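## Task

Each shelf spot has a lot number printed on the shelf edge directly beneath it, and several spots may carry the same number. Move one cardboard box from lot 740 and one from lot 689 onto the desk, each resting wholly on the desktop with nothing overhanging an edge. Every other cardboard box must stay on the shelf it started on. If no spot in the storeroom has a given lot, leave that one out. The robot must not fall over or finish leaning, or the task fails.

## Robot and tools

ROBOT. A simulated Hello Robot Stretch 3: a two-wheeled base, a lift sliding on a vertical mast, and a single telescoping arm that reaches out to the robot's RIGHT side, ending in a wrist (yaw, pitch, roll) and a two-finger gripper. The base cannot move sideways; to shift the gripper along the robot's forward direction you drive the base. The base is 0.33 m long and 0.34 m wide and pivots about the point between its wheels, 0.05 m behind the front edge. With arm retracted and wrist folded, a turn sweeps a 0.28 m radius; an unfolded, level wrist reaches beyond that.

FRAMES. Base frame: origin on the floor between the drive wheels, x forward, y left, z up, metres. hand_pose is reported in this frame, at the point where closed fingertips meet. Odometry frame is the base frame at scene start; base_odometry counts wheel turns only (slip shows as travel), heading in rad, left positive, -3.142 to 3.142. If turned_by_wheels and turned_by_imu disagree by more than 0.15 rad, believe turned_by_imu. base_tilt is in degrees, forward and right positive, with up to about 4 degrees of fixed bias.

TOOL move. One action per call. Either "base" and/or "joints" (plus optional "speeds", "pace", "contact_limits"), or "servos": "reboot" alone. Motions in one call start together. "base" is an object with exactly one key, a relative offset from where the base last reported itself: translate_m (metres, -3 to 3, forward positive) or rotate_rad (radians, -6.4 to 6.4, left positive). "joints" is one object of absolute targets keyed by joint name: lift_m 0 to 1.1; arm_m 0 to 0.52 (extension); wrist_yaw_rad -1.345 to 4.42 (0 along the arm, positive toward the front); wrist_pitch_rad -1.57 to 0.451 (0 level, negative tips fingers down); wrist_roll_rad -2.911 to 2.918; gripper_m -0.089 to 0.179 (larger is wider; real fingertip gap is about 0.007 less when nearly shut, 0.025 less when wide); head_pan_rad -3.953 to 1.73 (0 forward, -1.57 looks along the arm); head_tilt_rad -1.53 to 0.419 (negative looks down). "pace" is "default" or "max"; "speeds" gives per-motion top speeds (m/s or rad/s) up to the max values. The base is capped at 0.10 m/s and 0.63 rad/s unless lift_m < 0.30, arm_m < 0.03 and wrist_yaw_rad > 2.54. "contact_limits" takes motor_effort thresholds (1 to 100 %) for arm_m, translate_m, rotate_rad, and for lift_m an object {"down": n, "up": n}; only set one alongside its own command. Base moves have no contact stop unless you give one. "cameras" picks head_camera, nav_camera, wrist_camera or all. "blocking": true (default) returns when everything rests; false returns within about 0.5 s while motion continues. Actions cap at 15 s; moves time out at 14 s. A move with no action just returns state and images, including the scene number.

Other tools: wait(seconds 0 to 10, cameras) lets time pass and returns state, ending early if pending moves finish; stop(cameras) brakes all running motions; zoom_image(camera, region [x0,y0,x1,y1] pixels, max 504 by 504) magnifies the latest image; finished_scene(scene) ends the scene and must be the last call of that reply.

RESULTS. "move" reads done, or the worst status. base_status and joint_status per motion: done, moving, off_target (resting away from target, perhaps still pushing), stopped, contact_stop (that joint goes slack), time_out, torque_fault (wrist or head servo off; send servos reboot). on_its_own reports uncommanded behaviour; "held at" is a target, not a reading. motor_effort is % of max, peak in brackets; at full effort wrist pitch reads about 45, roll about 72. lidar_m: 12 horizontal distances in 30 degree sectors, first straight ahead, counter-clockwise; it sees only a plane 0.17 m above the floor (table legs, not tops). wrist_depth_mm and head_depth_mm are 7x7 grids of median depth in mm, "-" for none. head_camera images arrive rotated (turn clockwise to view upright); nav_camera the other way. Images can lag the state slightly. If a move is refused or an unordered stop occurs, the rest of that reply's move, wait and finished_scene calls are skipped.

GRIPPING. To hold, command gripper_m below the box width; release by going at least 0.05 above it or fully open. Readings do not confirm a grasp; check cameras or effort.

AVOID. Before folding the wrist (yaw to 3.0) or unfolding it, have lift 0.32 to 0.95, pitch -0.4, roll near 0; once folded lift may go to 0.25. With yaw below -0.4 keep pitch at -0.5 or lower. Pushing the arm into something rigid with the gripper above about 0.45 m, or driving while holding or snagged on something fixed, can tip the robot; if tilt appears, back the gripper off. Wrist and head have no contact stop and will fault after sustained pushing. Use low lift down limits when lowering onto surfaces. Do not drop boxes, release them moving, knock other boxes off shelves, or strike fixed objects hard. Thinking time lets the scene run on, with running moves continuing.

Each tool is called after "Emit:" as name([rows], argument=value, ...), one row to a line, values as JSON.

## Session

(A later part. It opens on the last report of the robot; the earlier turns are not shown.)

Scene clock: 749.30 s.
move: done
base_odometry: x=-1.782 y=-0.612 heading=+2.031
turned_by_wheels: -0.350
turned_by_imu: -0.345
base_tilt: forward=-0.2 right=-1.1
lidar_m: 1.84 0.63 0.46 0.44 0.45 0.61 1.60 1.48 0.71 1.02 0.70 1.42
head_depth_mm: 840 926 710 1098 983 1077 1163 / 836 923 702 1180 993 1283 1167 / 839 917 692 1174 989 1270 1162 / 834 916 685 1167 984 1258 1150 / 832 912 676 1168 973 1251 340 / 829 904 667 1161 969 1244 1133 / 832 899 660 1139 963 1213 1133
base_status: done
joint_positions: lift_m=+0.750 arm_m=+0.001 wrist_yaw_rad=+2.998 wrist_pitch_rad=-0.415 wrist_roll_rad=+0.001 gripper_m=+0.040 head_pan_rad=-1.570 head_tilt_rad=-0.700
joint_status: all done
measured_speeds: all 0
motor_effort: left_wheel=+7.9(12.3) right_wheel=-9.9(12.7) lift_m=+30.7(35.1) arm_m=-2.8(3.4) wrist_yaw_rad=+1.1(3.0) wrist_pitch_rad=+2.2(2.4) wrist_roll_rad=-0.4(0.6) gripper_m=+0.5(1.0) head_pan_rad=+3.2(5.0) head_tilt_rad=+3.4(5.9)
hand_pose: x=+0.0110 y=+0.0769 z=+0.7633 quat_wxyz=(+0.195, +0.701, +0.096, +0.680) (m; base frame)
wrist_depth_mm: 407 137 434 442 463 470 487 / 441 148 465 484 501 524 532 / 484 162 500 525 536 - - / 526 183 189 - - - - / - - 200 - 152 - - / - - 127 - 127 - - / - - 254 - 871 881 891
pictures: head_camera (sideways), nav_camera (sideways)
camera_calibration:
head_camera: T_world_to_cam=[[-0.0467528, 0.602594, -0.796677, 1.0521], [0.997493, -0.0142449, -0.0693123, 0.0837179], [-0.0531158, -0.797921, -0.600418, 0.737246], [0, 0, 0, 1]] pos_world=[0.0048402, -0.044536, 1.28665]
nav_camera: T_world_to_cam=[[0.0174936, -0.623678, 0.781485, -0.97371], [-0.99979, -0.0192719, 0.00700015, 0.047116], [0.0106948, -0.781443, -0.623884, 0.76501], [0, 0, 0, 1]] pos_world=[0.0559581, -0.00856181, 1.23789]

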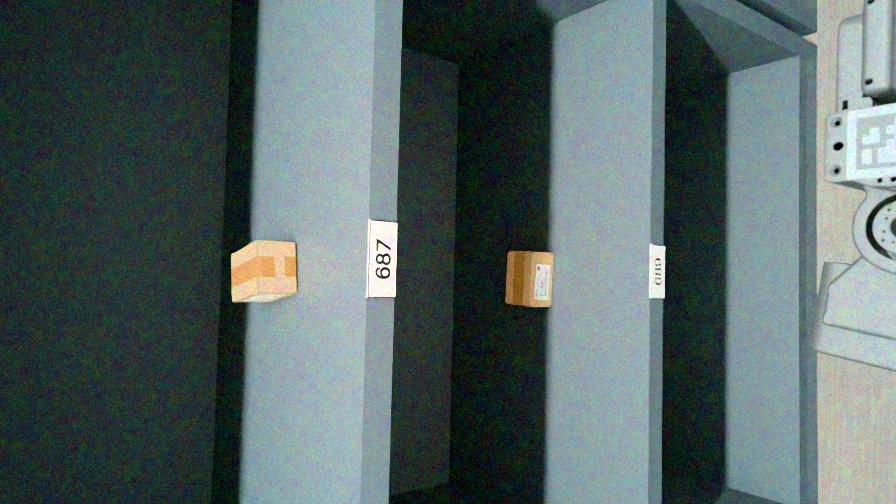

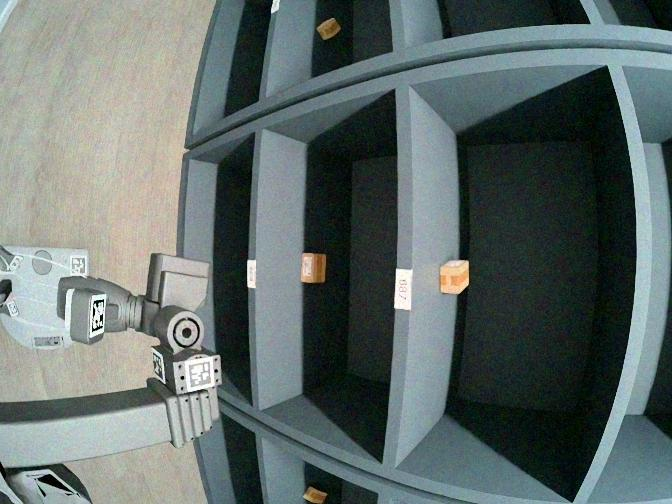

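Emit:
move(joints={"wrist_yaw_rad": 0.0})

Emit:
move(joints={"wrist_pitch_rad": -0.2, "lift_m": 0.56, "gripper_m": 0.179}, cameras=["wrist_camera", "head_camera"])

Scene clock: 774.47 s.
move: done
base_odometry: x=-1.782 y=-0.612 heading=+2.031
turned_by_wheels: +0.000
turned_by_imu: +0.000
base_tilt: forward=-0.2 right=-1.0
lidar_m: 1.84 0.63 0.46 0.44 0.45 0.61 1.60 1.48 0.71 1.02 0.70 1.42
head_depth_mm: 841 924 710 1102 980 1078 1163 / 835 923 700 1171 990 1276 1166 / 837 918 692 1172 987 1236 422 / 832 921 684 1170 979 562 380 / 833 911 676 1164 975 1229 1146 / 832 907 669 1163 967 1246 1136 / 830 898 658 1140 960 1213 1130
base_status: not commanded
joint_positions: lift_m=+0.750 arm_m=+0.001 wrist_yaw_rad=+0.003 wrist_pitch_rad=-0.415 wrist_roll_rad=+0.001 gripper_m=+0.040 head_pan_rad=-1.570 head_tilt_rad=-0.700
joint_status: all done
measured_speeds: all 0
motor_effort: left_wheel=+8.3(8.7) right_wheel=-9.5(10.0) lift_m=+30.4(31.0) arm_m=-6.7(7.1) wrist_yaw_rad=-3.1(7.0) wrist_pitch_rad=+2.2(2.4) wrist_roll_rad=-0.4(0.7) gripper_m=+0.4(0.8) head_pan_rad=+3.2(4.3) head_tilt_rad=+2.6(3.8)
hand_pose: x=-0.0208 y=-0.3703 z=+0.7633 quat_wxyz=(+0.692, +0.147, -0.692, -0.145) (m; base frame)
wrist_depth_mm: 501 - - - - 706 - / 501 - - - - 756 - / 498 - - - - - - / 478 - - - - - 593 / 496 510 521 483 477 496 488 / 487 - 125 468 129 460 461 / - - 110 - - - -
pictures: none

Scene clock: 777.03 s.
move: done
base_odometry: x=-1.782 y=-0.612 heading=+2.031
turned_by_wheels: +0.000
turned_by_imu: +0.000
base_tilt: forward=-0.4 right=-1.2
lidar_m: 1.83 0.63 0.46 0.44 0.45 0.61 1.60 1.48 0.71 1.02 0.70 1.42
head_depth_mm: 840 920 708 1101 983 1079 1166 / 836 925 701 1183 992 1281 1163 / 834 918 692 1176 988 1268 1157 / 834 918 683 1167 985 1264 1148 / 834 912 676 1174 973 1256 1146 / 831 899 668 1158 968 1245 1135 / 830 896 659 1138 960 1214 1135
base_status: not commanded
joint_positions: lift_m=+0.560 arm_m=+0.001 wrist_yaw_rad=+0.003 wrist_pitch_rad=-0.222 wrist_roll_rad=+0.001 gripper_m=+0.179 head_pan_rad=-1.570 head_tilt_rad=-0.700
joint_status: all done
measured_speeds: all 0
motor_effort: left_wheel=+7.8(8.5) right_wheel=-9.4(10.2) lift_m=+23.5(30.4) arm_m=-8.2(8.6) wrist_yaw_rad=-2.9(4.7) wrist_pitch_rad=+3.6(6.2) wrist_roll_rad=-0.3(0.6) gripper_m=+0.6(83.5) head_pan_rad=+3.5(3.9) head_tilt_rad=+2.7(3.8)
hand_pose: x=-0.0207 y=-0.3902 z=+0.6188 quat_wxyz=(+0.703, +0.080, -0.703, -0.078) (m; base frame)
wrist_depth_mm: 503 - - - - 676 - / 500 - - - - - - / 503 - - 522 - 546 - / 446 449 444 440 440 437 436 / 379 372 374 367 369 364 363 / - 140 - - - - - / - - - - - - 105
pictures: head_camera (sideways), wrist_camera
camera_calibration:
head_camera: T_world_to_cam=[[-0.0468128, 0.602591, -0.796676, 1.0521], [0.997496, -0.0141283, -0.0692994, 0.0837063], [-0.0530149, -0.797925, -0.60042, 0.737248], [0, 0, 0, 1]] pos_world=[0.0048403, -0.044536, 1.28665]
wrist_camera: T_world_to_cam=[[-0.998856, -0.0439863, -0.0187499, -0.0196077], [-0.00100289, 0.411314, -0.911493, 0.757064], [0.0478054, -0.910432, -0.410887, 0.0661957], [0, 0, 0, 1]] pos_world=[-0.0219906, -0.251987, 0.71689]

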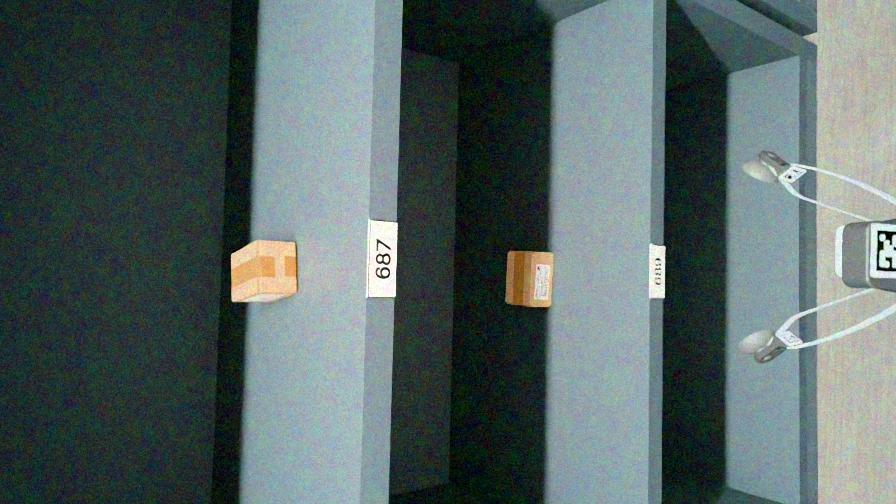

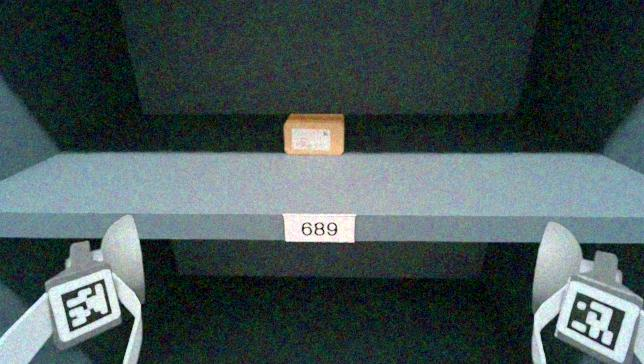

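Emit:
move(base={"translate_m": 0.037}, joints={"lift_m": 0.505}, cameras=["wrist_camera"])

Emit:
move(joints={"arm_m": 0.25}, contact_limits={"arm_m": 35}, cameras=["wrist_camera"])

Scene clock: 790.90 s.
move: done
base_odometry: x=-1.799 y=-0.579 heading=+2.031
turned_by_wheels: +0.000
turned_by_imu: +0.000
base_tilt: forward=-0.3 right=-1.2
lidar_m: 1.84 0.63 0.46 0.44 0.45 0.61 1.60 1.48 0.73 1.02 0.68 1.42
head_depth_mm: 838 923 710 1140 1002 1165 1166 / 837 923 702 1180 994 1273 1157 / 832 920 694 1175 993 1264 1153 / 833 916 685 1168 975 1260 1143 / 833 914 676 1167 973 1253 1141 / 833 903 670 1163 967 1243 1137 / 830 898 661 1127 964 1188 1134
base_status: done
joint_positions: lift_m=+0.505 arm_m=+0.001 wrist_yaw_rad=+0.003 wrist_pitch_rad=-0.221 wrist_roll_rad=+0.001 gripper_m=+0.179 head_pan_rad=-1.570 head_tilt_rad=-0.700
joint_status: all done
measured_speeds: all 0
motor_effort: left_wheel=+9.5(12.1) right_wheel=+2.1(7.1) lift_m=+23.5(25.3) arm_m=-11.2(11.6) wrist_yaw_rad=-2.5(4.6) wrist_pitch_rad=+3.4(3.6) wrist_roll_rad=-0.3(0.6) gripper_m=+0.5(1.1) head_pan_rad=+2.9(3.8) head_tilt_rad=+2.4(3.6)
hand_pose: x=-0.0208 y=-0.3903 z=+0.5640 quat_wxyz=(+0.703, +0.079, -0.703, -0.077) (m; base frame)
wrist_depth_mm: 484 - - - - - - / 475 - - 493 - - - / 440 470 467 463 418 456 452 / 360 358 353 351 345 347 345 / 456 142 - - - - - / 118 140 - - - - - / 117 - - - - - 105
pictures: wrist_camera
camera_calibration:
wrist_camera: T_world_to_cam=[[-0.998861, -0.0438673, -0.0187677, -0.0205972], [-0.000905846, 0.410707, -0.911767, 0.706961], [0.0477048, -0.910712, -0.410279, 0.0431215], [0, 0, 0, 1]] pos_world=[-0.0219905, -0.251986, 0.661889]

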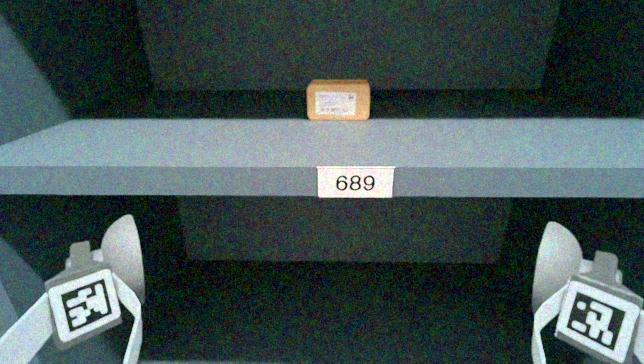

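Scene clock: 793.97 s.
move: done
base_odometry: x=-1.799 y=-0.579 heading=+2.031
turned_by_wheels: +0.000
turned_by_imu: +0.000
base_tilt: forward=-0.4 right=-1.3
lidar_m: 1.84 0.63 0.46 0.44 0.45 0.61 1.60 1.48 0.74 1.02 0.68 1.42
head_depth_mm: 839 921 709 1138 1002 1167 1165 / 838 920 702 1177 999 1274 1162 / 834 918 693 1171 991 629 563 / 836 917 685 1168 981 643 1147 / 833 912 678 1170 973 1253 1149 / 832 906 667 1165 968 1249 1140 / 830 899 659 1126 961 1190 1129
base_status: not commanded
joint_positions: lift_m=+0.505 arm_m=+0.250 wrist_yaw_rad=+0.003 wrist_pitch_rad=-0.221 wrist_roll_rad=+0.001 gripper_m=+0.179 head_pan_rad=-1.570 head_tilt_rad=-0.700
joint_status: all done
measured_speeds: all 0
motor_effort: left_wheel=+8.4(9.6) right_wheel=+1.7(2.9) lift_m=+28.4(29.0) arm_m=+14.0(15.8) wrist_yaw_rad=-4.6(5.2) wrist_pitch_rad=+3.5(3.6) wrist_roll_rad=-0.4(0.7) gripper_m=+0.1(1.1) head_pan_rad=+3.0(3.9) head_tilt_rad=+2.7(3.7)
contact_limits: arm_m 35 (drawing in: default 32, maximum 55; extending or still: default 41, maximum 69)
hand_pose: x=-0.0208 y=-0.6397 z=+0.5640 quat_wxyz=(+0.703, +0.079, -0.703, -0.077) (m; base frame)
wrist_depth_mm: 461 - - - - - - / 488 - - - - - - / 446 467 463 272 411 445 445 / 310 309 309 280 287 302 303 / 234 222 232 231 230 229 239 / 123 145 185 185 184 184 183 / 146 150 155 154 154 153 105
pictures: wrist_camera
camera_calibration:
wrist_camera: T_world_to_cam=[[-0.998861, -0.0438673, -0.0187677, -0.0315377], [-0.000905846, 0.410707, -0.911767, 0.809392], [0.0477048, -0.910712, -0.410279, -0.18401], [0, 0, 0, 1]] pos_world=[-0.0219905, -0.501386, 0.661889]

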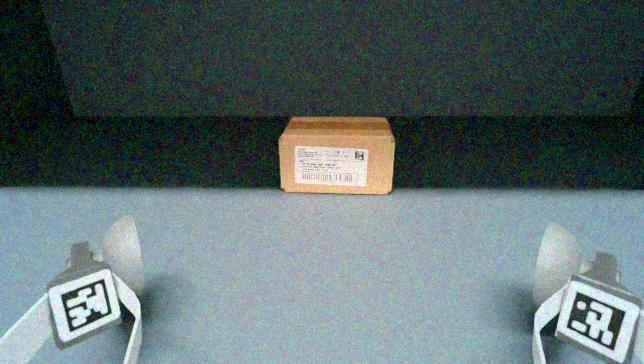

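Emit:
move(joints={"arm_m": 0.398}, contact_limits={"arm_m": 35})

Emit:
move(joints={"gripper_m": 0.03}, cameras=["wrist_camera"])

Emit:
move(joints={"lift_m": 0.56}, speeds={"lift_m": 0.06}, cameras=["wrist_camera"])

Scene clock: 803.73 s.
move: done
base_odometry: x=-1.799 y=-0.579 heading=+2.031
turned_by_wheels: +0.000
turned_by_imu: +0.000
base_tilt: forward=-0.4 right=-1.2
lidar_m: 1.84 0.64 0.46 0.44 0.45 0.61 1.60 1.48 0.74 1.02 0.68 1.42
head_depth_mm: 839 921 709 1144 1003 1169 1162 / 837 919 701 1182 993 1282 1161 / 835 916 692 1171 959 655 556 / 835 918 684 1169 829 1261 1151 / 831 914 676 1164 968 1255 1150 / 830 904 668 1161 971 1242 1140 / 832 897 662 1133 962 1191 1137
base_status: not commanded
joint_positions: lift_m=+0.505 arm_m=+0.398 wrist_yaw_rad=+0.003 wrist_pitch_rad=-0.221 wrist_roll_rad=+0.001 gripper_m=+0.179 head_pan_rad=-1.570 head_tilt_rad=-0.700
joint_status: all done
measured_speeds: all 0
motor_effort: left_wheel=+8.6(9.5) right_wheel=+2.6(3.1) lift_m=+27.4(30.7) arm_m=+13.3(15.4) wrist_yaw_rad=-3.8(4.4) wrist_pitch_rad=+3.6(3.6) wrist_roll_rad=-0.5(0.6) gripper_m=+0.6(1.2) head_pan_rad=+3.0(3.6) head_tilt_rad=+2.9(3.8)
contact_limits: arm_m 35 (drawing in: default 32, maximum 55; extending or still: default 41, maximum 69)
hand_pose: x=-0.0208 y=-0.7877 z=+0.5640 quat_wxyz=(+0.703, +0.079, -0.703, -0.077) (m; base frame)
wrist_depth_mm: - - - - - - - / - - - - - - - / - - - - - - - / 310 309 308 305 303 302 300 / 233 220 140 139 153 227 227 / 123 144 142 138 135 183 182 / 145 149 149 147 144 152 105
pictures: none

Scene clock: 805.73 s.
move: done
base_odometry: x=-1.799 y=-0.579 heading=+2.031
turned_by_wheels: +0.000
turned_by_imu: +0.000
base_tilt: forward=-0.4 right=-1.2
lidar_m: 1.84 0.63 0.46 0.44 0.45 0.61 1.60 1.48 0.73 1.02 0.68 1.41
head_depth_mm: 839 922 713 1138 1002 1164 1164 / 840 920 702 1176 996 1275 1157 / 836 918 690 1175 961 655 556 / 835 920 683 1168 827 1255 1148 / 832 919 675 1165 977 1252 1148 / 831 899 667 1160 967 1250 1135 / 829 898 658 1133 962 1187 1128
base_status: not commanded
joint_positions: lift_m=+0.505 arm_m=+0.398 wrist_yaw_rad=+0.003 wrist_pitch_rad=-0.220 wrist_roll_rad=+0.001 gripper_m=+0.031 head_pan_rad=-1.570 head_tilt_rad=-0.700
joint_status: all done
measured_speeds: all 0
motor_effort: left_wheel=+8.5(9.3) right_wheel=+1.5(2.8) lift_m=+25.1(27.8) arm_m=+10.5(13.6) wrist_yaw_rad=-2.5(4.2) wrist_pitch_rad=+3.2(3.6) wrist_roll_rad=-0.3(0.7) gripper_m=-23.3(94.1) head_pan_rad=+2.6(3.6) head_tilt_rad=+2.3(3.5)
contact_limits: arm_m 35 (drawing in: default 32, maximum 55; extending or still: default 41, maximum 69)
hand_pose: x=-0.0208 y=-0.7878 z=+0.5643 quat_wxyz=(+0.703, +0.079, -0.703, -0.077) (m; base frame)
wrist_depth_mm: - - - - - - - / - - - - - - - / - - - - - - - / 312 310 309 307 304 303 302 / 234 232 139 139 146 228 228 / 186 186 138 137 133 176 183 / 161 145 149 148 144 144 153
pictures: wrist_camera
camera_calibration:
wrist_camera: T_world_to_cam=[[-0.998861, -0.0438892, -0.0187083, -0.0380798], [-0.000904986, 0.409483, -0.912317, 0.869926], [0.0477016, -0.911261, -0.409057, -0.319879], [0, 0, 0, 1]] pos_world=[-0.0219905, -0.649385, 0.662088]

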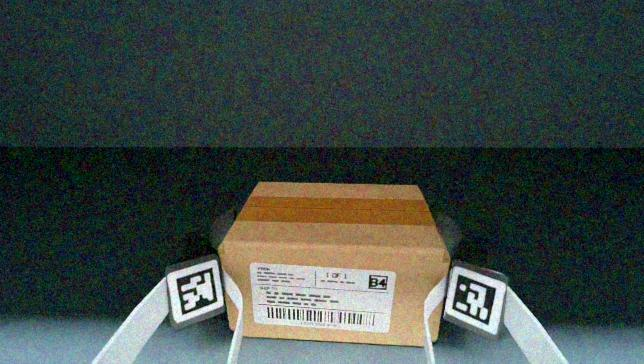

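Scene clock: 807.23 s.
move: done
base_odometry: x=-1.799 y=-0.579 heading=+2.031
turned_by_wheels: +0.000
turned_by_imu: +0.000
base_tilt: forward=-0.4 right=-1.1
lidar_m: 1.84 0.64 0.46 0.44 0.45 0.61 1.60 1.48 0.74 1.02 0.68 1.41
head_depth_mm: 838 924 709 1140 1007 1163 1164 / 836 920 700 1182 995 1275 1134 / 837 918 693 1175 710 590 1125 / 833 914 683 1164 737 1266 1150 / 833 912 674 1164 976 1254 1142 / 831 905 669 1160 968 1253 1143 / 828 891 661 1130 964 1188 1133
base_status: not commanded
joint_positions: lift_m=+0.560 arm_m=+0.398 wrist_yaw_rad=+0.003 wrist_pitch_rad=-0.222 wrist_roll_rad=+0.001 gripper_m=+0.034 head_pan_rad=-1.570 head_tilt_rad=-0.700
joint_status: all done
measured_speeds: all 0
motor_effort: left_wheel=+8.6(9.1) right_wheel=+1.5(2.7) lift_m=+30.9(33.7) arm_m=+8.9(10.7) wrist_yaw_rad=-3.4(4.5) wrist_pitch_rad=+3.8(3.8) wrist_roll_rad=-0.3(0.6) gripper_m=-9.5(23.1) head_pan_rad=+2.9(3.4) head_tilt_rad=+2.4(3.0)
contact_limits: arm_m 35 (drawing in: default 32, maximum 55; extending or still: default 41, maximum 69)
hand_pose: x=-0.0208 y=-0.7876 z=+0.6187 quat_wxyz=(+0.703, +0.080, -0.703, -0.078) (m; base frame)
wrist_depth_mm: - - - - - - - / - - - - - - - / - - - - - - - / 415 413 388 177 177 381 400 / 332 332 139 139 147 324 322 / 266 265 138 138 133 251 260 / 228 207 207 150 205 205 218
pictures: wrist_camera
camera_calibration:
wrist_camera: T_world_to_cam=[[-0.998861, -0.0438457, -0.01882, -0.0369482], [-0.000906978, 0.411809, -0.91127, 0.920593], [0.0477055, -0.910215, -0.41138, -0.295159], [0, 0, 0, 1]] pos_world=[-0.0219905, -0.649387, 0.716791]

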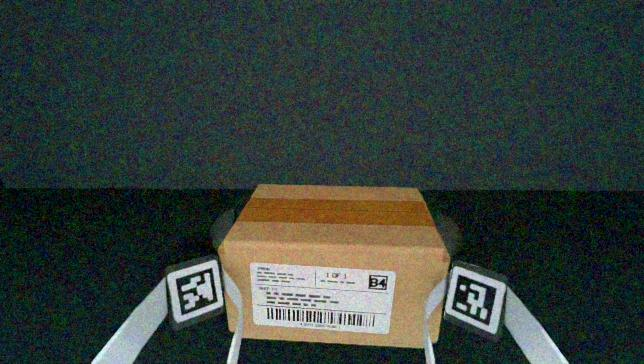

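Emit:
move(joints={"arm_m": 0.0}, cameras=["wrist_camera"])

Emit:
move(base={"translate_m": 1.3}, joints={"lift_m": 0.8, "head_pan_rad": 0.0, "head_tilt_rad": -0.3}, cameras=["nav_camera"])

Scene clock: 836.03 s.
move: done
base_odometry: x=-1.799 y=-0.579 heading=+2.031
turned_by_wheels: +0.000
turned_by_imu: +0.000
base_tilt: forward=-0.3 right=-1.2
lidar_m: 1.84 0.64 0.46 0.44 0.45 0.61 1.60 1.48 0.74 1.02 0.68 1.42
head_depth_mm: 838 924 710 1146 1001 1163 1166 / 836 923 704 1179 994 1281 1160 / 839 924 693 1171 991 1268 1159 / 835 918 685 1169 978 876 658 / 831 909 679 1166 971 1253 1146 / 833 902 667 1160 970 1248 1141 / 828 900 660 1132 964 1187 1129
base_status: not commanded
joint_positions: lift_m=+0.560 arm_m=+0.001 wrist_yaw_rad=+0.003 wrist_pitch_rad=-0.223 wrist_roll_rad=+0.001 gripper_m=+0.034 head_pan_rad=-1.570 head_tilt_rad=-0.700
joint_status: all done
measured_speeds: all 0
motor_effort: left_wheel=+8.8(9.4) right_wheel=+2.1(2.8) lift_m=+30.4(31.8) arm_m=-13.6(15.1) wrist_yaw_rad=-3.2(4.5) wrist_pitch_rad=+3.8(3.9) wrist_roll_rad=-0.3(0.7) gripper_m=-9.7(10.0) head_pan_rad=+2.5(3.2) head_tilt_rad=+1.4(3.0)
hand_pose: x=-0.0208 y=-0.3901 z=+0.6186 quat_wxyz=(+0.703, +0.080, -0.703, -0.078) (m; base frame)
wrist_depth_mm: 477 - - - - - - / 476 - - - - 720 - / 479 - - - - 542 539 / 441 443 445 441 439 434 429 / 385 376 139 139 147 366 364 / 459 - 138 138 133 - - / 462 123 149 147 143 - -
pictures: wrist_camera
camera_calibration:
wrist_camera: T_world_to_cam=[[-0.998861, -0.0438342, -0.018838, -0.0195082], [-0.000905269, 0.41218, -0.911102, 0.756914], [0.0477021, -0.910047, -0.41175, 0.066867], [0, 0, 0, 1]] pos_world=[-0.0219905, -0.251988, 0.716791]

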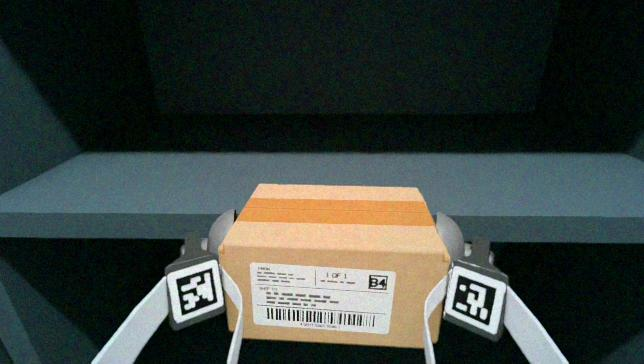

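Scene clock: 850.17 s.
move: done
base_odometry: x=-2.376 y=+0.585 heading=+2.031
turned_by_wheels: +0.000
turned_by_imu: +0.000
base_tilt: forward=-0.5 right=-1.3
lidar_m: 1.07 0.67 0.49 0.46 0.48 0.65 1.69 0.98 1.04 0.54 1.55 1.11
head_depth_mm: 920 963 1010 1063 1125 1187 1264 / 921 961 1007 1057 1117 1180 1256 / 912 956 1002 1051 1111 1178 1240 / 908 951 998 1050 1107 1170 1248 / 904 945 991 1040 1102 1169 1233 / 897 947 987 1039 1098 1157 1224 / 897 936 983 1035 1095 1156 1222
base_status: done
joint_positions: lift_m=+0.800 arm_m=+0.001 wrist_yaw_rad=+0.003 wrist_pitch_rad=-0.223 wrist_roll_rad=+0.001 gripper_m=+0.034 head_pan_rad=+0.000 head_tilt_rad=-0.300
joint_status: all done
measured_speeds: all 0
motor_effort: left_wheel=+7.5(12.0) right_wheel=+1.1(10.8) lift_m=+25.6(34.0) arm_m=-3.2(13.7) wrist_yaw_rad=-2.2(4.6) wrist_pitch_rad=+3.9(4.0) wrist_roll_rad=-0.5(0.8) gripper_m=-9.6(10.2) head_pan_rad=-2.8(5.6) head_tilt_rad=-2.7(8.9)
hand_pose: x=-0.0208 y=-0.3901 z=+0.8585 quat_wxyz=(+0.703, +0.080, -0.703, -0.078) (m; base frame)
wrist_depth_mm: - - 275 266 263 262 259 / - - - 362 - - - / - - - 364 - - - / - - - 177 - - - / - - 139 139 147 - - / - - 138 138 133 125 - / - - - 147 143 - -
pictures: nav_camera (sideways)
camera_calibration:
nav_camera: T_world_to_cam=[[0.270292, 0.0170563, 0.962627, -1.21159], [0.0143335, -0.999804, 0.0136904, 0.0322188], [0.962672, 0.0100975, -0.270483, 0.299387], [0, 0, 0, 1]] pos_world=[0.0388091, 0.0498547, 1.24685]

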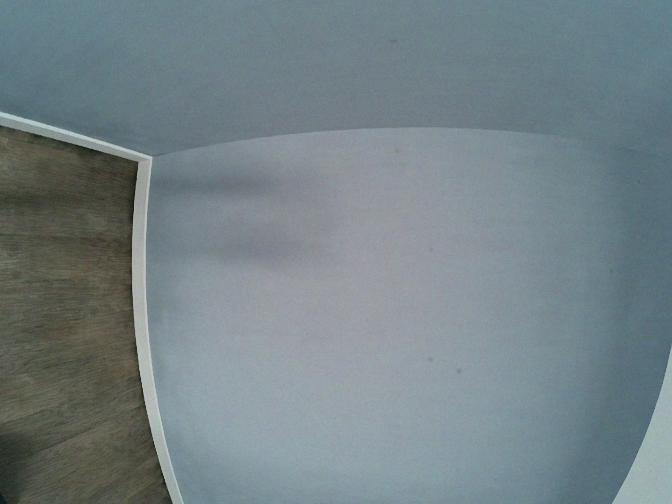

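Emit:
move(base={"translate_m": 0.59})

Emit:
move(base={"rotate_rad": -1.595}, cameras=["nav_camera"])

Scene clock: 868.10 s.
move: done
base_odometry: x=-2.638 y=+1.114 heading=+2.031
turned_by_wheels: +0.000
turned_by_imu: +0.000
base_tilt: forward=-0.3 right=-1.2
lidar_m: 0.48 0.50 0.49 0.47 0.49 0.66 1.73 0.77 0.76 2.04 0.70 0.50
head_depth_mm: 392 411 431 454 480 507 540 / 391 409 429 453 477 505 536 / 389 408 428 450 476 504 534 / 388 405 425 449 474 501 532 / 386 404 424 447 471 499 528 / 385 403 422 445 469 496 526 / 384 401 421 442 466 493 524
base_status: done
joint_positions: lift_m=+0.800 arm_m=+0.001 wrist_yaw_rad=+0.003 wrist_pitch_rad=-0.223 wrist_roll_rad=+0.001 gripper_m=+0.034 head_pan_rad=+0.000 head_tilt_rad=-0.300
joint_status: not commanded
measured_speeds: all 0
motor_effort: left_wheel=+8.0(11.6) right_wheel=+1.9(11.0) lift_m=+27.4(27.4) arm_m=+4.7(4.7) wrist_yaw_rad=-3.1(4.3) wrist_pitch_rad=+3.9(4.0) wrist_roll_rad=-0.3(0.7) gripper_m=-9.3(10.3) head_pan_rad=-3.2(3.8) head_tilt_rad=-2.7(4.1)
hand_pose: x=-0.0208 y=-0.3901 z=+0.8585 quat_wxyz=(+0.703, +0.080, -0.703, -0.078) (m; base frame)
wrist_depth_mm: - - - - - - - / - - - - - - - / - - - - - - - / - - - - - - - / - - 140 139 147 - - / - - 138 138 133 125 - / - - - 150 - - -
pictures: none

Scene clock: 871.73 s.
move: done
base_odometry: x=-2.638 y=+1.114 heading=+0.437
turned_by_wheels: -1.595
turned_by_imu: -1.569
base_tilt: forward=-0.4 right=-1.4
lidar_m: 2.11 0.71 0.51 0.49 0.50 0.50 0.48 0.49 0.66 1.67 0.78 0.75
head_depth_mm: 2861 2988 3152 3248 2974 2046 1567 / 2849 2997 3099 3250 2895 2031 1549 / 2853 2976 3148 3299 2913 2010 1539 / 2839 2978 3119 3271 2919 2000 1540 / 2837 2942 3099 3248 2856 1998 1531 / 2495 2535 2618 2671 2539 1983 1526 / 1576 1600 1615 1623 1661 1688 1477
base_status: done
joint_positions: lift_m=+0.800 arm_m=+0.001 wrist_yaw_rad=+0.003 wrist_pitch_rad=-0.223 wrist_roll_rad=+0.001 gripper_m=+0.034 head_pan_rad=+0.000 head_tilt_rad=-0.300
joint_status: not commanded
measured_speeds: all 0
motor_effort: left_wheel=+8.5(12.2) right_wheel=-10.5(13.6) lift_m=+27.7(28.0) arm_m=-1.4(6.0) wrist_yaw_rad=-3.5(4.2) wrist_pitch_rad=+3.9(4.0) wrist_roll_rad=-0.4(0.6) gripper_m=-9.5(10.2) head_pan_rad=-3.1(3.8) head_tilt_rad=-2.9(3.8)
hand_pose: x=-0.0208 y=-0.3901 z=+0.8585 quat_wxyz=(+0.703, +0.080, -0.703, -0.078) (m; base frame)
wrist_depth_mm: - - - - - - 528 / - - - - - - 528 / - - - - - - 530 / - - - - - - 527 / - - 139 139 146 - 527 / - - 138 138 133 - 530 / - - - 150 - 125 524
pictures: nav_camera (sideways)
camera_calibration:
nav_camera: T_world_to_cam=[[0.270292, 0.0170563, 0.962627, -1.21159], [0.0143335, -0.999804, 0.0136904, 0.0322188], [0.962672, 0.0100975, -0.270483, 0.299387], [0, 0, 0, 1]] pos_world=[0.0388091, 0.0498547, 1.24685]

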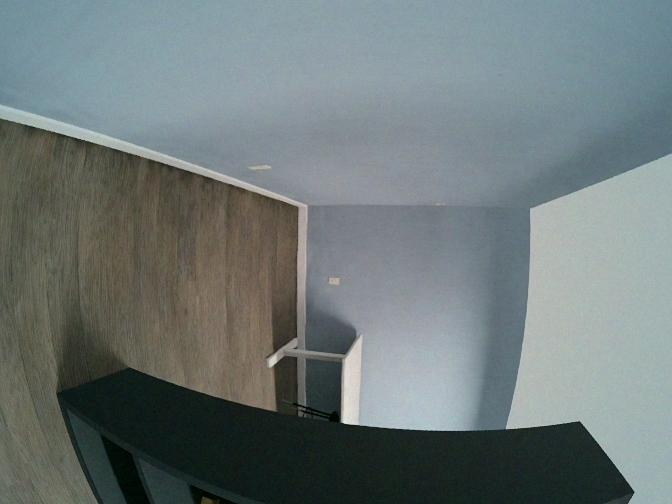

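Emit:
move(base={"translate_m": 1.38}, joints={"head_pan_rad": -0.6, "head_tilt_rad": -0.35})

Emit:
move(base={"translate_m": 1.3}, joints={"head_pan_rad": -1.57, "head_tilt_rad": -0.5}, cameras=["head_camera", "nav_camera", "wrist_camera"])

Scene clock: 906.07 s.
move: time_out
base_odometry: x=-1.391 y=+1.696 heading=+0.436
turned_by_wheels: +0.000
turned_by_imu: +0.000
base_tilt: forward=-0.5 right=-1.3
lidar_m: 1.91 0.77 0.55 0.52 0.54 0.72 1.84 0.72 0.62 1.34 2.13 1.70
head_depth_mm: 2598 2805 3008 3025 2605 1924 1490 / 2391 2552 2721 2254 2519 1910 1490 / 2193 2344 2467 2010 2502 1880 1479 / 2009 2157 2283 1991 2481 1888 1469 / 1886 1973 2108 2123 2252 1862 1457 / 1751 1847 1938 2022 2175 1852 1451 / 1661 1737 1805 1911 2029 1847 1441
base_status: translate_m time_out (by the wheels' count: +1.3762 of +1.3800)
joint_positions: lift_m=+0.800 arm_m=+0.001 wrist_yaw_rad=+0.003 wrist_pitch_rad=-0.223 wrist_roll_rad=+0.001 gripper_m=+0.034 head_pan_rad=-0.600 head_tilt_rad=-0.351
joint_status: all done
measured_speeds: all 0
motor_effort: left_wheel=-0.6(11.2) right_wheel=-0.5(10.1) lift_m=+29.4(30.5) arm_m=-1.7(14.5) wrist_yaw_rad=-2.6(4.7) wrist_pitch_rad=+3.9(4.0) wrist_roll_rad=-0.3(0.8) gripper_m=-9.9(10.4) head_pan_rad=+3.5(5.6) head_tilt_rad=+3.7(6.9)
hand_pose: x=-0.0208 y=-0.3901 z=+0.8585 quat_wxyz=(+0.703, +0.080, -0.703, -0.078) (m; base frame)
wrist_depth_mm: - - - - - - - / - - - - - - - / - - - - - - - / - - - - - - - / - - 140 139 147 - - / - - 138 138 133 - - / - - - 150 146 - -
pictures: none

not run: a stop that you did not command came earlier in this reply.

Emit:
move(base={"translate_m": 1.25}, joints={"head_pan_rad": -1.57, "head_tilt_rad": -0.5}, cameras=["head_camera", "nav_camera", "wrist_camera"])

Scene clock: 926.33 s.
move: done
base_odometry: x=-0.258 y=+2.224 heading=+0.436
turned_by_wheels: +0.000
turned_by_imu: +0.000
base_tilt: forward=-0.3 right=-1.3
lidar_m: 0.67 0.69 0.58 0.56 0.57 0.77 1.98 1.68 2.23 0.90 0.90 0.70
head_depth_mm: 3512 3685 3881 3032 2123 1629 1326 / 3471 3697 - 2990 2116 1617 1324 / 3433 3638 3747 2964 1939 1610 1219 / 3494 3748 - 1336 1020 1583 330 / 3447 3697 - 1314 1015 1594 1236 / 3358 3442 2734 1301 1003 1172 1247 / 2104 2137 2029 1291 995 1520 1251
base_status: done
joint_positions: lift_m=+0.800 arm_m=+0.001 wrist_yaw_rad=+0.003 wrist_pitch_rad=-0.223 wrist_roll_rad=+0.001 gripper_m=+0.034 head_pan_rad=-1.570 head_tilt_rad=-0.500
joint_status: all done
measured_speeds: all 0
motor_effort: left_wheel=+2.8(10.2) right_wheel=+6.9(10.3) lift_m=+30.8(31.9) arm_m=+12.4(12.7) wrist_yaw_rad=-2.5(4.5) wrist_pitch_rad=+3.8(4.0) wrist_roll_rad=-0.4(0.7) gripper_m=-9.9(10.2) head_pan_rad=+3.8(5.5) head_tilt_rad=-4.6(6.3)
hand_pose: x=-0.0208 y=-0.3901 z=+0.8585 quat_wxyz=(+0.703, +0.080, -0.703, -0.078) (m; base frame)
wrist_depth_mm: - - - - - - - / - - - - - - - / - - - - - - - / - - - 177 - - - / - - 139 139 147 - - / - - 138 138 134 - - / - - 152 149 - - -
pictures: head_camera (sideways), nav_camera (sideways), wrist_camera
camera_calibration:
head_camera: T_world_to_cam=[[-0.0466171, 0.432321, -0.900514, 1.18756], [0.997505, -0.0276992, -0.064936, 0.0780435], [-0.0530167, -0.901294, -0.429951, 0.515475], [0, 0, 0, 1]] pos_world=[0.0048409, -0.0466526, 1.29612]
nav_camera: T_world_to_cam=[[0.0173525, -0.456101, 0.889759, -1.11487], [-0.999791, -0.0175236, 0.0105156, 0.0426278], [0.0107956, -0.889756, -0.45631, 0.54707], [0, 0, 0, 1]] pos_world=[0.0560588, -0.0209895, 1.24116]
wrist_camera: T_world_to_cam=[[-0.998875, -0.0435144, -0.0188287, -0.0150171], [-0.000798903, 0.412509, -0.910953, 0.975431], [0.0474066, -0.909914, -0.41208, 0.165993], [0, 0, 0, 1]] pos_world=[-0.0220901, -0.251988, 0.956691]

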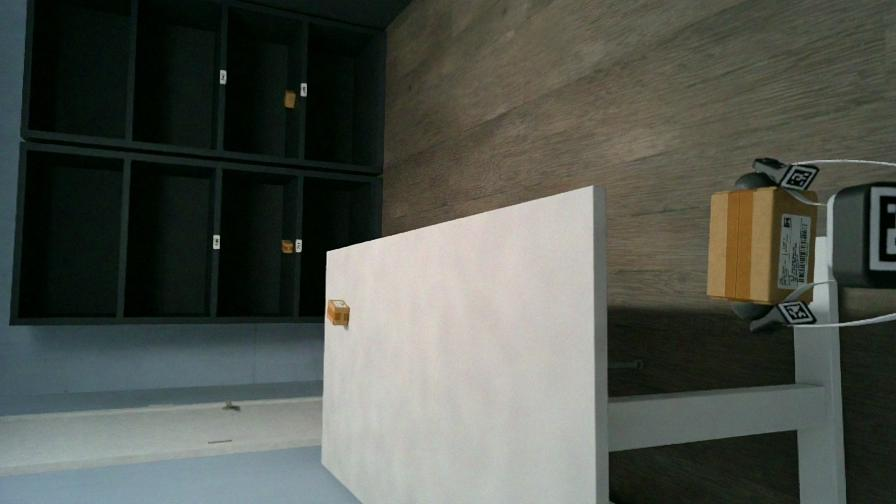

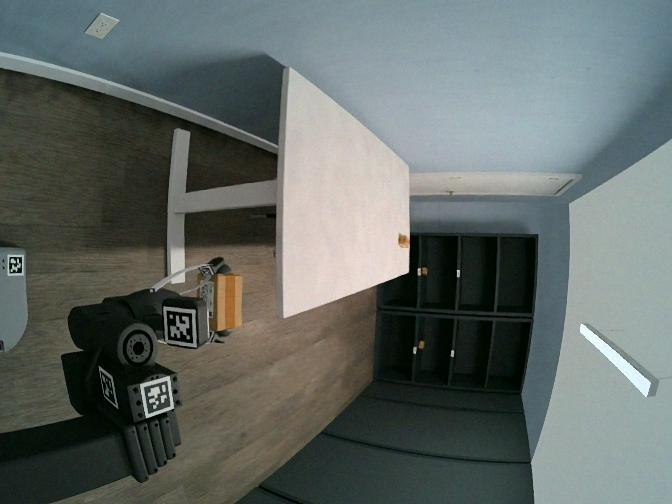

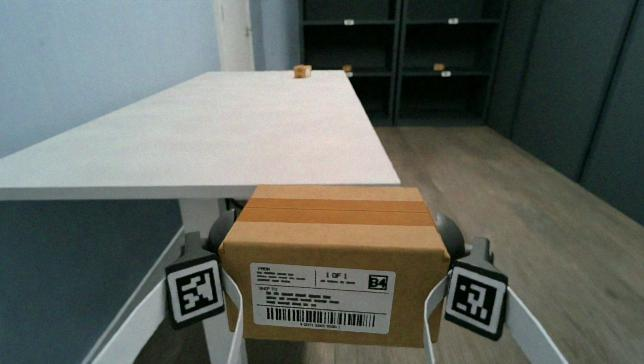

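Emit:
move(base={"translate_m": 0.2})

Emit:
move(joints={"arm_m": 0.515}, cameras=["head_camera", "wrist_camera"])

Scene clock: 944.37 s.
move: done
base_odometry: x=-0.077 y=+2.309 heading=+0.436
turned_by_wheels: +0.000
turned_by_imu: +0.000
base_tilt: forward=-0.3 right=-1.4
lidar_m: 0.47 0.48 0.59 0.56 0.58 0.78 1.99 1.87 2.51 0.86 0.69 0.49
head_depth_mm: 3502 3824 - 3020 2128 1634 1329 / 3331 3661 - 3060 1039 1629 1320 / 3545 3739 3891 1348 1031 1603 1216 / 3387 3653 3839 1336 1020 1615 330 / 3449 3715 - 1315 1013 1127 1235 / 2294 2318 2033 1304 962 1584 1251 / 1516 1521 1538 1297 952 1485 1257
base_status: done
joint_positions: lift_m=+0.800 arm_m=+0.001 wrist_yaw_rad=+0.003 wrist_pitch_rad=-0.223 wrist_roll_rad=+0.001 gripper_m=+0.034 head_pan_rad=-1.570 head_tilt_rad=-0.500
joint_status: not commanded
measured_speeds: all 0
motor_effort: left_wheel=+6.5(8.5) right_wheel=+3.1(11.7) lift_m=+30.3(31.3) arm_m=+13.3(14.2) wrist_yaw_rad=-1.6(4.2) wrist_pitch_rad=+3.8(4.0) wrist_roll_rad=-0.5(0.7) gripper_m=-9.6(10.1) head_pan_rad=+3.7(4.1) head_tilt_rad=-4.4(5.3)
hand_pose: x=-0.0208 y=-0.3901 z=+0.8585 quat_wxyz=(+0.703, +0.080, -0.703, -0.078) (m; base frame)
wrist_depth_mm: - - - - - - - / - - - - - - - / - - - - - - - / - - - 177 177 - - / - - 140 139 147 - - / - - 138 138 133 - - / - - - 149 - - -
pictures: none

Scene clock: 949.33 s.
move: done
base_odometry: x=-0.077 y=+2.309 heading=+0.436
turned_by_wheels: +0.000
turned_by_imu: +0.000
base_tilt: forward=-0.4 right=-1.2
lidar_m: 0.47 0.49 0.59 0.56 0.58 0.78 2.00 1.87 2.50 0.86 0.69 0.49
head_depth_mm: 3536 3769 - 3019 2119 1620 302 / 3390 3657 - 3033 507 366 322 / 3503 3723 3802 698 900 1610 1289 / 3459 3738 3862 928 972 1606 1275 / 3453 3745 - 1310 1008 1167 1259 / 2304 2291 2040 1298 961 1585 1258 / 1514 1515 1530 1289 952 1488 1251
base_status: not commanded
joint_positions: lift_m=+0.800 arm_m=+0.515 wrist_yaw_rad=+0.003 wrist_pitch_rad=-0.223 wrist_roll_rad=+0.001 gripper_m=+0.034 head_pan_rad=-1.570 head_tilt_rad=-0.500
joint_status: all done
measured_speeds: all 0
motor_effort: left_wheel=+6.7(7.0) right_wheel=+2.9(4.1) lift_m=+30.3(31.3) arm_m=+13.7(16.1) wrist_yaw_rad=-2.2(3.9) wrist_pitch_rad=+3.8(4.0) wrist_roll_rad=-0.3(0.6) gripper_m=-9.4(10.4) head_pan_rad=+3.5(3.8) head_tilt_rad=-3.4(5.4)
hand_pose: x=-0.0208 y=-0.9045 z=+0.8585 quat_wxyz=(+0.703, +0.080, -0.703, -0.078) (m; base frame)
wrist_depth_mm: - - - - - - - / - - - - - - - / - - - - - - - / - - - 176 - - - / - - 139 139 147 - - / - - 138 138 133 - - / - - 149 147 143 - -
pictures: head_camera (sideways), wrist_camera
camera_calibration:
head_camera: T_world_to_cam=[[-0.0466548, 0.432439, -0.900456, 1.18749], [0.997508, -0.0275853, -0.0649311, 0.0780422], [-0.0529181, -0.901241, -0.430074, 0.515637], [0, 0, 0, 1]] pos_world=[0.00484106, -0.046652, 1.29611]
wrist_camera: T_world_to_cam=[[-0.998875, -0.0435144, -0.0188287, -0.0374053], [-0.000798903, 0.412509, -0.910953, 1.18767], [0.0474066, -0.909914, -0.41208, -0.302158], [0, 0, 0, 1]] pos_world=[-0.0220901, -0.766488, 0.956691]

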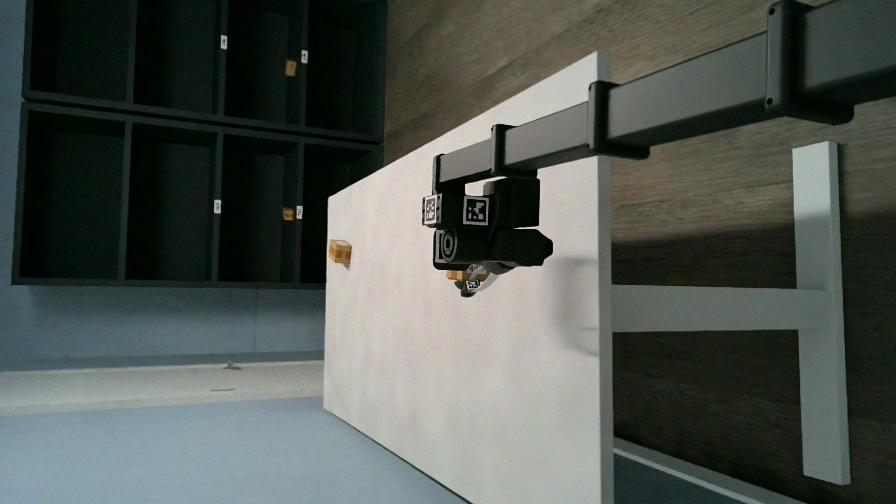

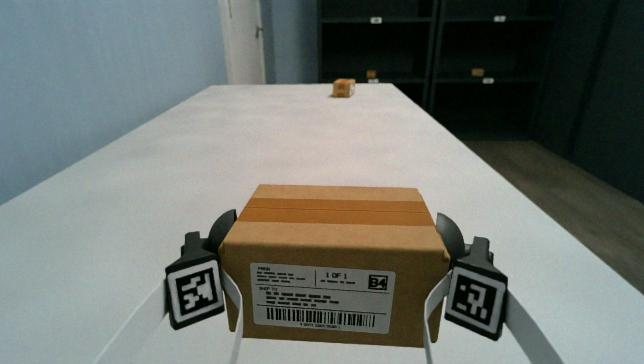

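Emit:
move(joints={"lift_m": 0.72})

Emit:
move(joints={"lift_m": 0.685}, speeds={"lift_m": 0.02}, contact_limits={"lift_m": {"down": 13}}, cameras=["wrist_camera"])

Scene clock: 958.63 s.
move: done
base_odometry: x=-0.077 y=+2.309 heading=+0.436
turned_by_wheels: +0.000
turned_by_imu: +0.000
base_tilt: forward=-0.3 right=-1.1
lidar_m: 0.47 0.49 0.59 0.56 0.58 0.78 2.00 1.87 2.50 0.86 0.69 0.49
head_depth_mm: 3465 3812 - 3058 2108 1627 1322 / 3374 3601 - 3041 1030 487 378 / 3458 3709 3849 1340 686 1518 1287 / 3410 3684 3866 1330 799 1602 1280 / 3423 3764 - 1317 1011 1171 1261 / 2281 2301 2034 1304 962 1578 1258 / 1501 1533 1551 1296 951 1487 1263
base_status: not commanded
joint_positions: lift_m=+0.720 arm_m=+0.515 wrist_yaw_rad=+0.003 wrist_pitch_rad=-0.223 wrist_roll_rad=+0.001 gripper_m=+0.034 head_pan_rad=-1.570 head_tilt_rad=-0.500
joint_status: all done
measured_speeds: all 0
motor_effort: left_wheel=+6.1(6.9) right_wheel=+3.6(3.8) lift_m=+23.9(29.1) arm_m=+12.6(14.0) wrist_yaw_rad=-2.3(4.4) wrist_pitch_rad=+3.9(4.0) wrist_roll_rad=-0.4(0.6) gripper_m=-9.4(10.3) head_pan_rad=+2.6(3.7) head_tilt_rad=-3.2(4.0)
hand_pose: x=-0.0208 y=-0.9045 z=+0.7784 quat_wxyz=(+0.703, +0.080, -0.703, -0.078) (m; base frame)
wrist_depth_mm: - - - - - - - / - - - - - - - / - - - - - - - / - - - 177 - - - / - - 139 139 147 - - / - - 138 138 133 - - / - - 149 147 143 - -
pictures: none

Scene clock: 960.77 s.
move: done
base_odometry: x=-0.077 y=+2.309 heading=+0.436
turned_by_wheels: +0.000
turned_by_imu: +0.000
base_tilt: forward=-0.2 right=-1.1
lidar_m: 0.47 0.48 0.59 0.56 0.58 0.78 2.00 1.87 2.51 0.86 0.69 0.49
head_depth_mm: 3538 3816 - 3055 2123 1617 1330 / 3381 3641 - 3011 1038 1521 404 / 3465 3688 3806 1347 710 1511 1281 / 3447 3713 3900 1327 742 1609 1268 / 3510 3843 - 1313 1009 1172 1256 / 2275 2323 2045 1304 965 1591 1262 / 1501 1528 1538 1293 952 1484 1250
base_status: not commanded
joint_positions: lift_m=+0.685 arm_m=+0.515 wrist_yaw_rad=+0.003 wrist_pitch_rad=-0.196 wrist_roll_rad=+0.001 gripper_m=+0.034 head_pan_rad=-1.570 head_tilt_rad=-0.500
joint_status: all done
measured_speeds: all 0
motor_effort: left_wheel=+6.3(6.9) right_wheel=+3.4(4.0) lift_m=+21.4(26.1) arm_m=+13.2(13.6) wrist_yaw_rad=-2.8(4.1) wrist_pitch_rad=-1.2(4.0) wrist_roll_rad=-0.3(0.6) gripper_m=-9.6(10.2) head_pan_rad=+3.0(3.6) head_tilt_rad=-3.4(3.9)
contact_limits: lift_m down 13 (down: maximum 72; up: maximum 65)
hand_pose: x=-0.0208 y=-0.9066 z=+0.7501 quat_wxyz=(+0.704, +0.070, -0.704, -0.069) (m; base frame)
wrist_depth_mm: - - - - - - - / - - - - - - - / - - - - - - - / - - - 175 - - - / - - 139 139 146 - - / - - 138 138 133 - - / - - 147 148 144 - -
pictures: wrist_camera
camera_calibration:
wrist_camera: T_world_to_cam=[[-0.998871, -0.0440583, -0.0177779, -0.0407976], [-0.000702645, 0.387853, -0.921721, 1.07552], [0.0475046, -0.920668, -0.387446, -0.376922], [0, 0, 0, 1]] pos_world=[-0.0220903, -0.765959, 0.844564]

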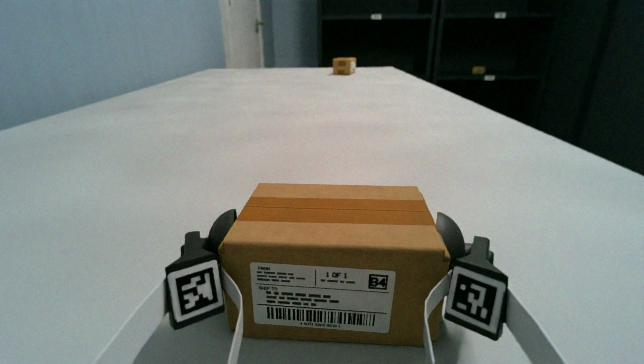

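Emit:
move(joints={"gripper_m": 0.179}, cameras=["wrist_camera"])

Emit:
move(joints={"arm_m": 0.3}, cameras=["wrist_camera", "head_camera"])

Scene clock: 967.57 s.
move: done
base_odometry: x=-0.077 y=+2.309 heading=+0.436
turned_by_wheels: +0.000
turned_by_imu: +0.000
base_tilt: forward=-0.3 right=-1.1
lidar_m: 0.47 0.49 0.59 0.56 0.58 0.78 2.00 1.87 2.51 0.86 0.69 0.49
head_depth_mm: 3542 3792 - 3048 2115 1635 1319 / 3404 3669 - 3022 1036 1531 404 / 3471 3672 3833 1347 712 1518 1275 / 3373 3659 3868 1326 737 1598 1275 / 3488 3699 - 1309 981 1168 1263 / 2280 2308 2045 1296 963 1574 1257 / 1513 1519 1536 1286 950 1484 1257
base_status: not commanded
joint_positions: lift_m=+0.685 arm_m=+0.515 wrist_yaw_rad=+0.003 wrist_pitch_rad=-0.214 wrist_roll_rad=+0.001 gripper_m=+0.179 head_pan_rad=-1.570 head_tilt_rad=-0.500
joint_status: all done
measured_speeds: all 0
motor_effort: left_wheel=+6.3(7.0) right_wheel=+2.7(3.9) lift_m=+25.6(25.6) arm_m=+12.2(13.1) wrist_yaw_rad=-2.2(4.2) wrist_pitch_rad=+2.1(2.2) wrist_roll_rad=-0.5(0.7) gripper_m=+0.2(84.5) head_pan_rad=+2.8(3.5) head_tilt_rad=-2.2(3.0)
contact_limits: lift_m down 13 (down: maximum 72; up: maximum 65)
hand_pose: x=-0.0208 y=-0.9053 z=+0.7458 quat_wxyz=(+0.703, +0.077, -0.703, -0.075) (m; base frame)
wrist_depth_mm: - - - - - - - / - - - - - - - / - - - - - - - / - - - 162 161 - - / - 142 135 133 136 - - / - 126 142 138 136 - - / - - - 147 144 - 105
pictures: wrist_camera
camera_calibration:
wrist_camera: T_world_to_cam=[[-0.998875, -0.0436913, -0.0184148, -0.0400253], [-0.000798383, 0.403832, -0.914833, 1.08043], [0.0474068, -0.913789, -0.403412, -0.359181], [0, 0, 0, 1]] pos_world=[-0.0220901, -0.766278, 0.842782]

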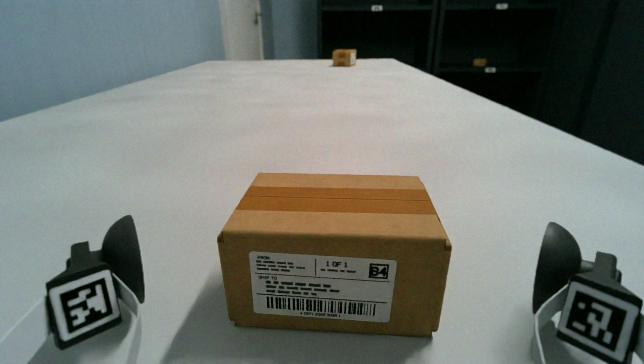

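Scene clock: 970.40 s.
move: done
base_odometry: x=-0.077 y=+2.309 heading=+0.436
turned_by_wheels: +0.000
turned_by_imu: +0.000
base_tilt: forward=-0.1 right=-1.2
lidar_m: 0.47 0.48 0.59 0.56 0.58 0.78 2.00 1.87 2.49 0.86 0.69 0.49
head_depth_mm: 3489 3809 - 3095 2107 1616 1332 / 3338 3654 - 3002 1040 1574 405 / 3447 3716 3836 1354 1027 521 1244 / 3418 3703 3973 1333 975 541 1269 / 3488 3719 - 1319 970 1170 1256 / 2316 2298 2027 1298 966 1578 1258 / 1499 1526 1544 1295 953 1485 1257
base_status: not commanded
joint_positions: lift_m=+0.685 arm_m=+0.300 wrist_yaw_rad=+0.003 wrist_pitch_rad=-0.214 wrist_roll_rad=+0.001 gripper_m=+0.179 head_pan_rad=-1.570 head_tilt_rad=-0.500
joint_status: all done
measured_speeds: all 0
motor_effort: left_wheel=+6.0(6.8) right_wheel=+3.8(3.8) lift_m=+26.8(27.8) arm_m=-13.4(15.3) wrist_yaw_rad=-1.9(4.7) wrist_pitch_rad=+2.1(2.3) wrist_roll_rad=-0.4(0.7) gripper_m=+0.5(1.1) head_pan_rad=+2.4(3.1) head_tilt_rad=-1.9(2.9)
contact_limits: lift_m down 13 (down: maximum 72; up: maximum 65)
hand_pose: x=-0.0208 y=-0.6902 z=+0.7456 quat_wxyz=(+0.703, +0.077, -0.703, -0.075) (m; base frame)
wrist_depth_mm: - - - - - - - / - - - - - - - / - - - 332 - - - / - - - - - - - / - 143 - - - - - / - 140 412 - - - - / - - - - - 978 105
pictures: head_camera (sideways), wrist_camera
camera_calibration:
head_camera: T_world_to_cam=[[-0.0466548, 0.432439, -0.900456, 1.18749], [0.997508, -0.0275853, -0.0649311, 0.0780422], [-0.0529181, -0.901241, -0.430074, 0.515637], [0, 0, 0, 1]] pos_world=[0.00484106, -0.046652, 1.29611]
wrist_camera: T_world_to_cam=[[-0.998875, -0.0436791, -0.0184436, -0.0306026], [-0.000803242, 0.404529, -0.914525, 0.993645], [0.0474066, -0.913481, -0.404109, -0.162], [0, 0, 0, 1]] pos_world=[-0.0220901, -0.551279, 0.842682]

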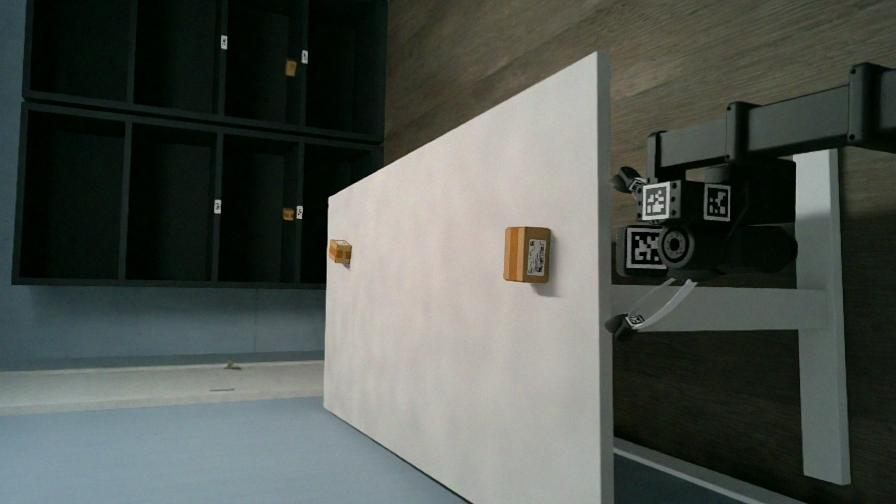

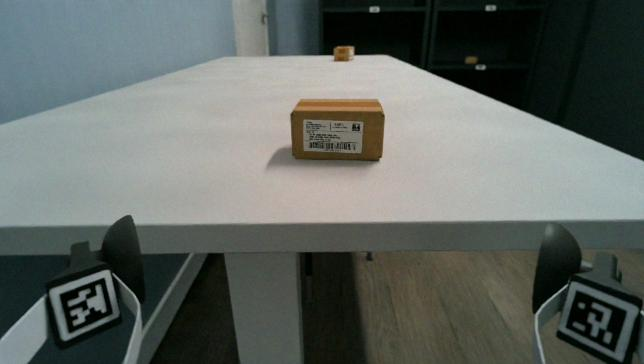

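Emit:
move(joints={"arm_m": 0.05})

Emit:
finished_scene(scene=1)

Scene clock: 985.17 s.
move: done
base_odometry: x=-0.077 y=+2.309 heading=+0.436
turned_by_wheels: +0.000
turned_by_imu: +0.000
base_tilt: forward=-0.4 right=-1.3
lidar_m: 0.47 0.48 0.59 0.56 0.58 0.78 2.00 1.87 2.50 0.86 0.69 0.49
head_depth_mm: 3506 3732 - 3050 2115 1634 1319 / 3397 3655 - 2996 1038 1611 1321 / 3472 3682 3864 1345 1035 1610 1276 / 3435 3687 3938 1325 979 1607 1272 / 3453 3737 - 1320 1014 1169 1241 / 2284 2303 2050 1302 960 1581 1259 / 1502 1516 1536 1294 954 1492 1251
base_status: not commanded
joint_positions: lift_m=+0.685 arm_m=+0.050 wrist_yaw_rad=+0.003 wrist_pitch_rad=-0.215 wrist_roll_rad=+0.001 gripper_m=+0.179 head_pan_rad=-1.570 head_tilt_rad=-0.500
joint_status: all done
measured_speeds: all 0
motor_effort: left_wheel=+6.0(6.8) right_wheel=+3.0(4.2) lift_m=+29.7(31.1) arm_m=-13.0(15.5) wrist_yaw_rad=-3.2(4.1) wrist_pitch_rad=+2.2(2.3) wrist_roll_rad=-0.3(0.6) gripper_m=+0.4(1.3) head_pan_rad=+2.2(2.8) head_tilt_rad=-1.2(2.3)
contact_limits: lift_m down 13 (down: maximum 72; up: maximum 65)
hand_pose: x=-0.0208 y=-0.4402 z=+0.7456 quat_wxyz=(+0.703, +0.077, -0.703, -0.075) (m; base frame)
wrist_depth_mm: - - - - - - - / - - - - - - - / - - - - - - - / - - - - - - - / - - - - - - - / - 140 - - - - - / - - - - - 983 105
pictures: none

The scene is finished: the task was done.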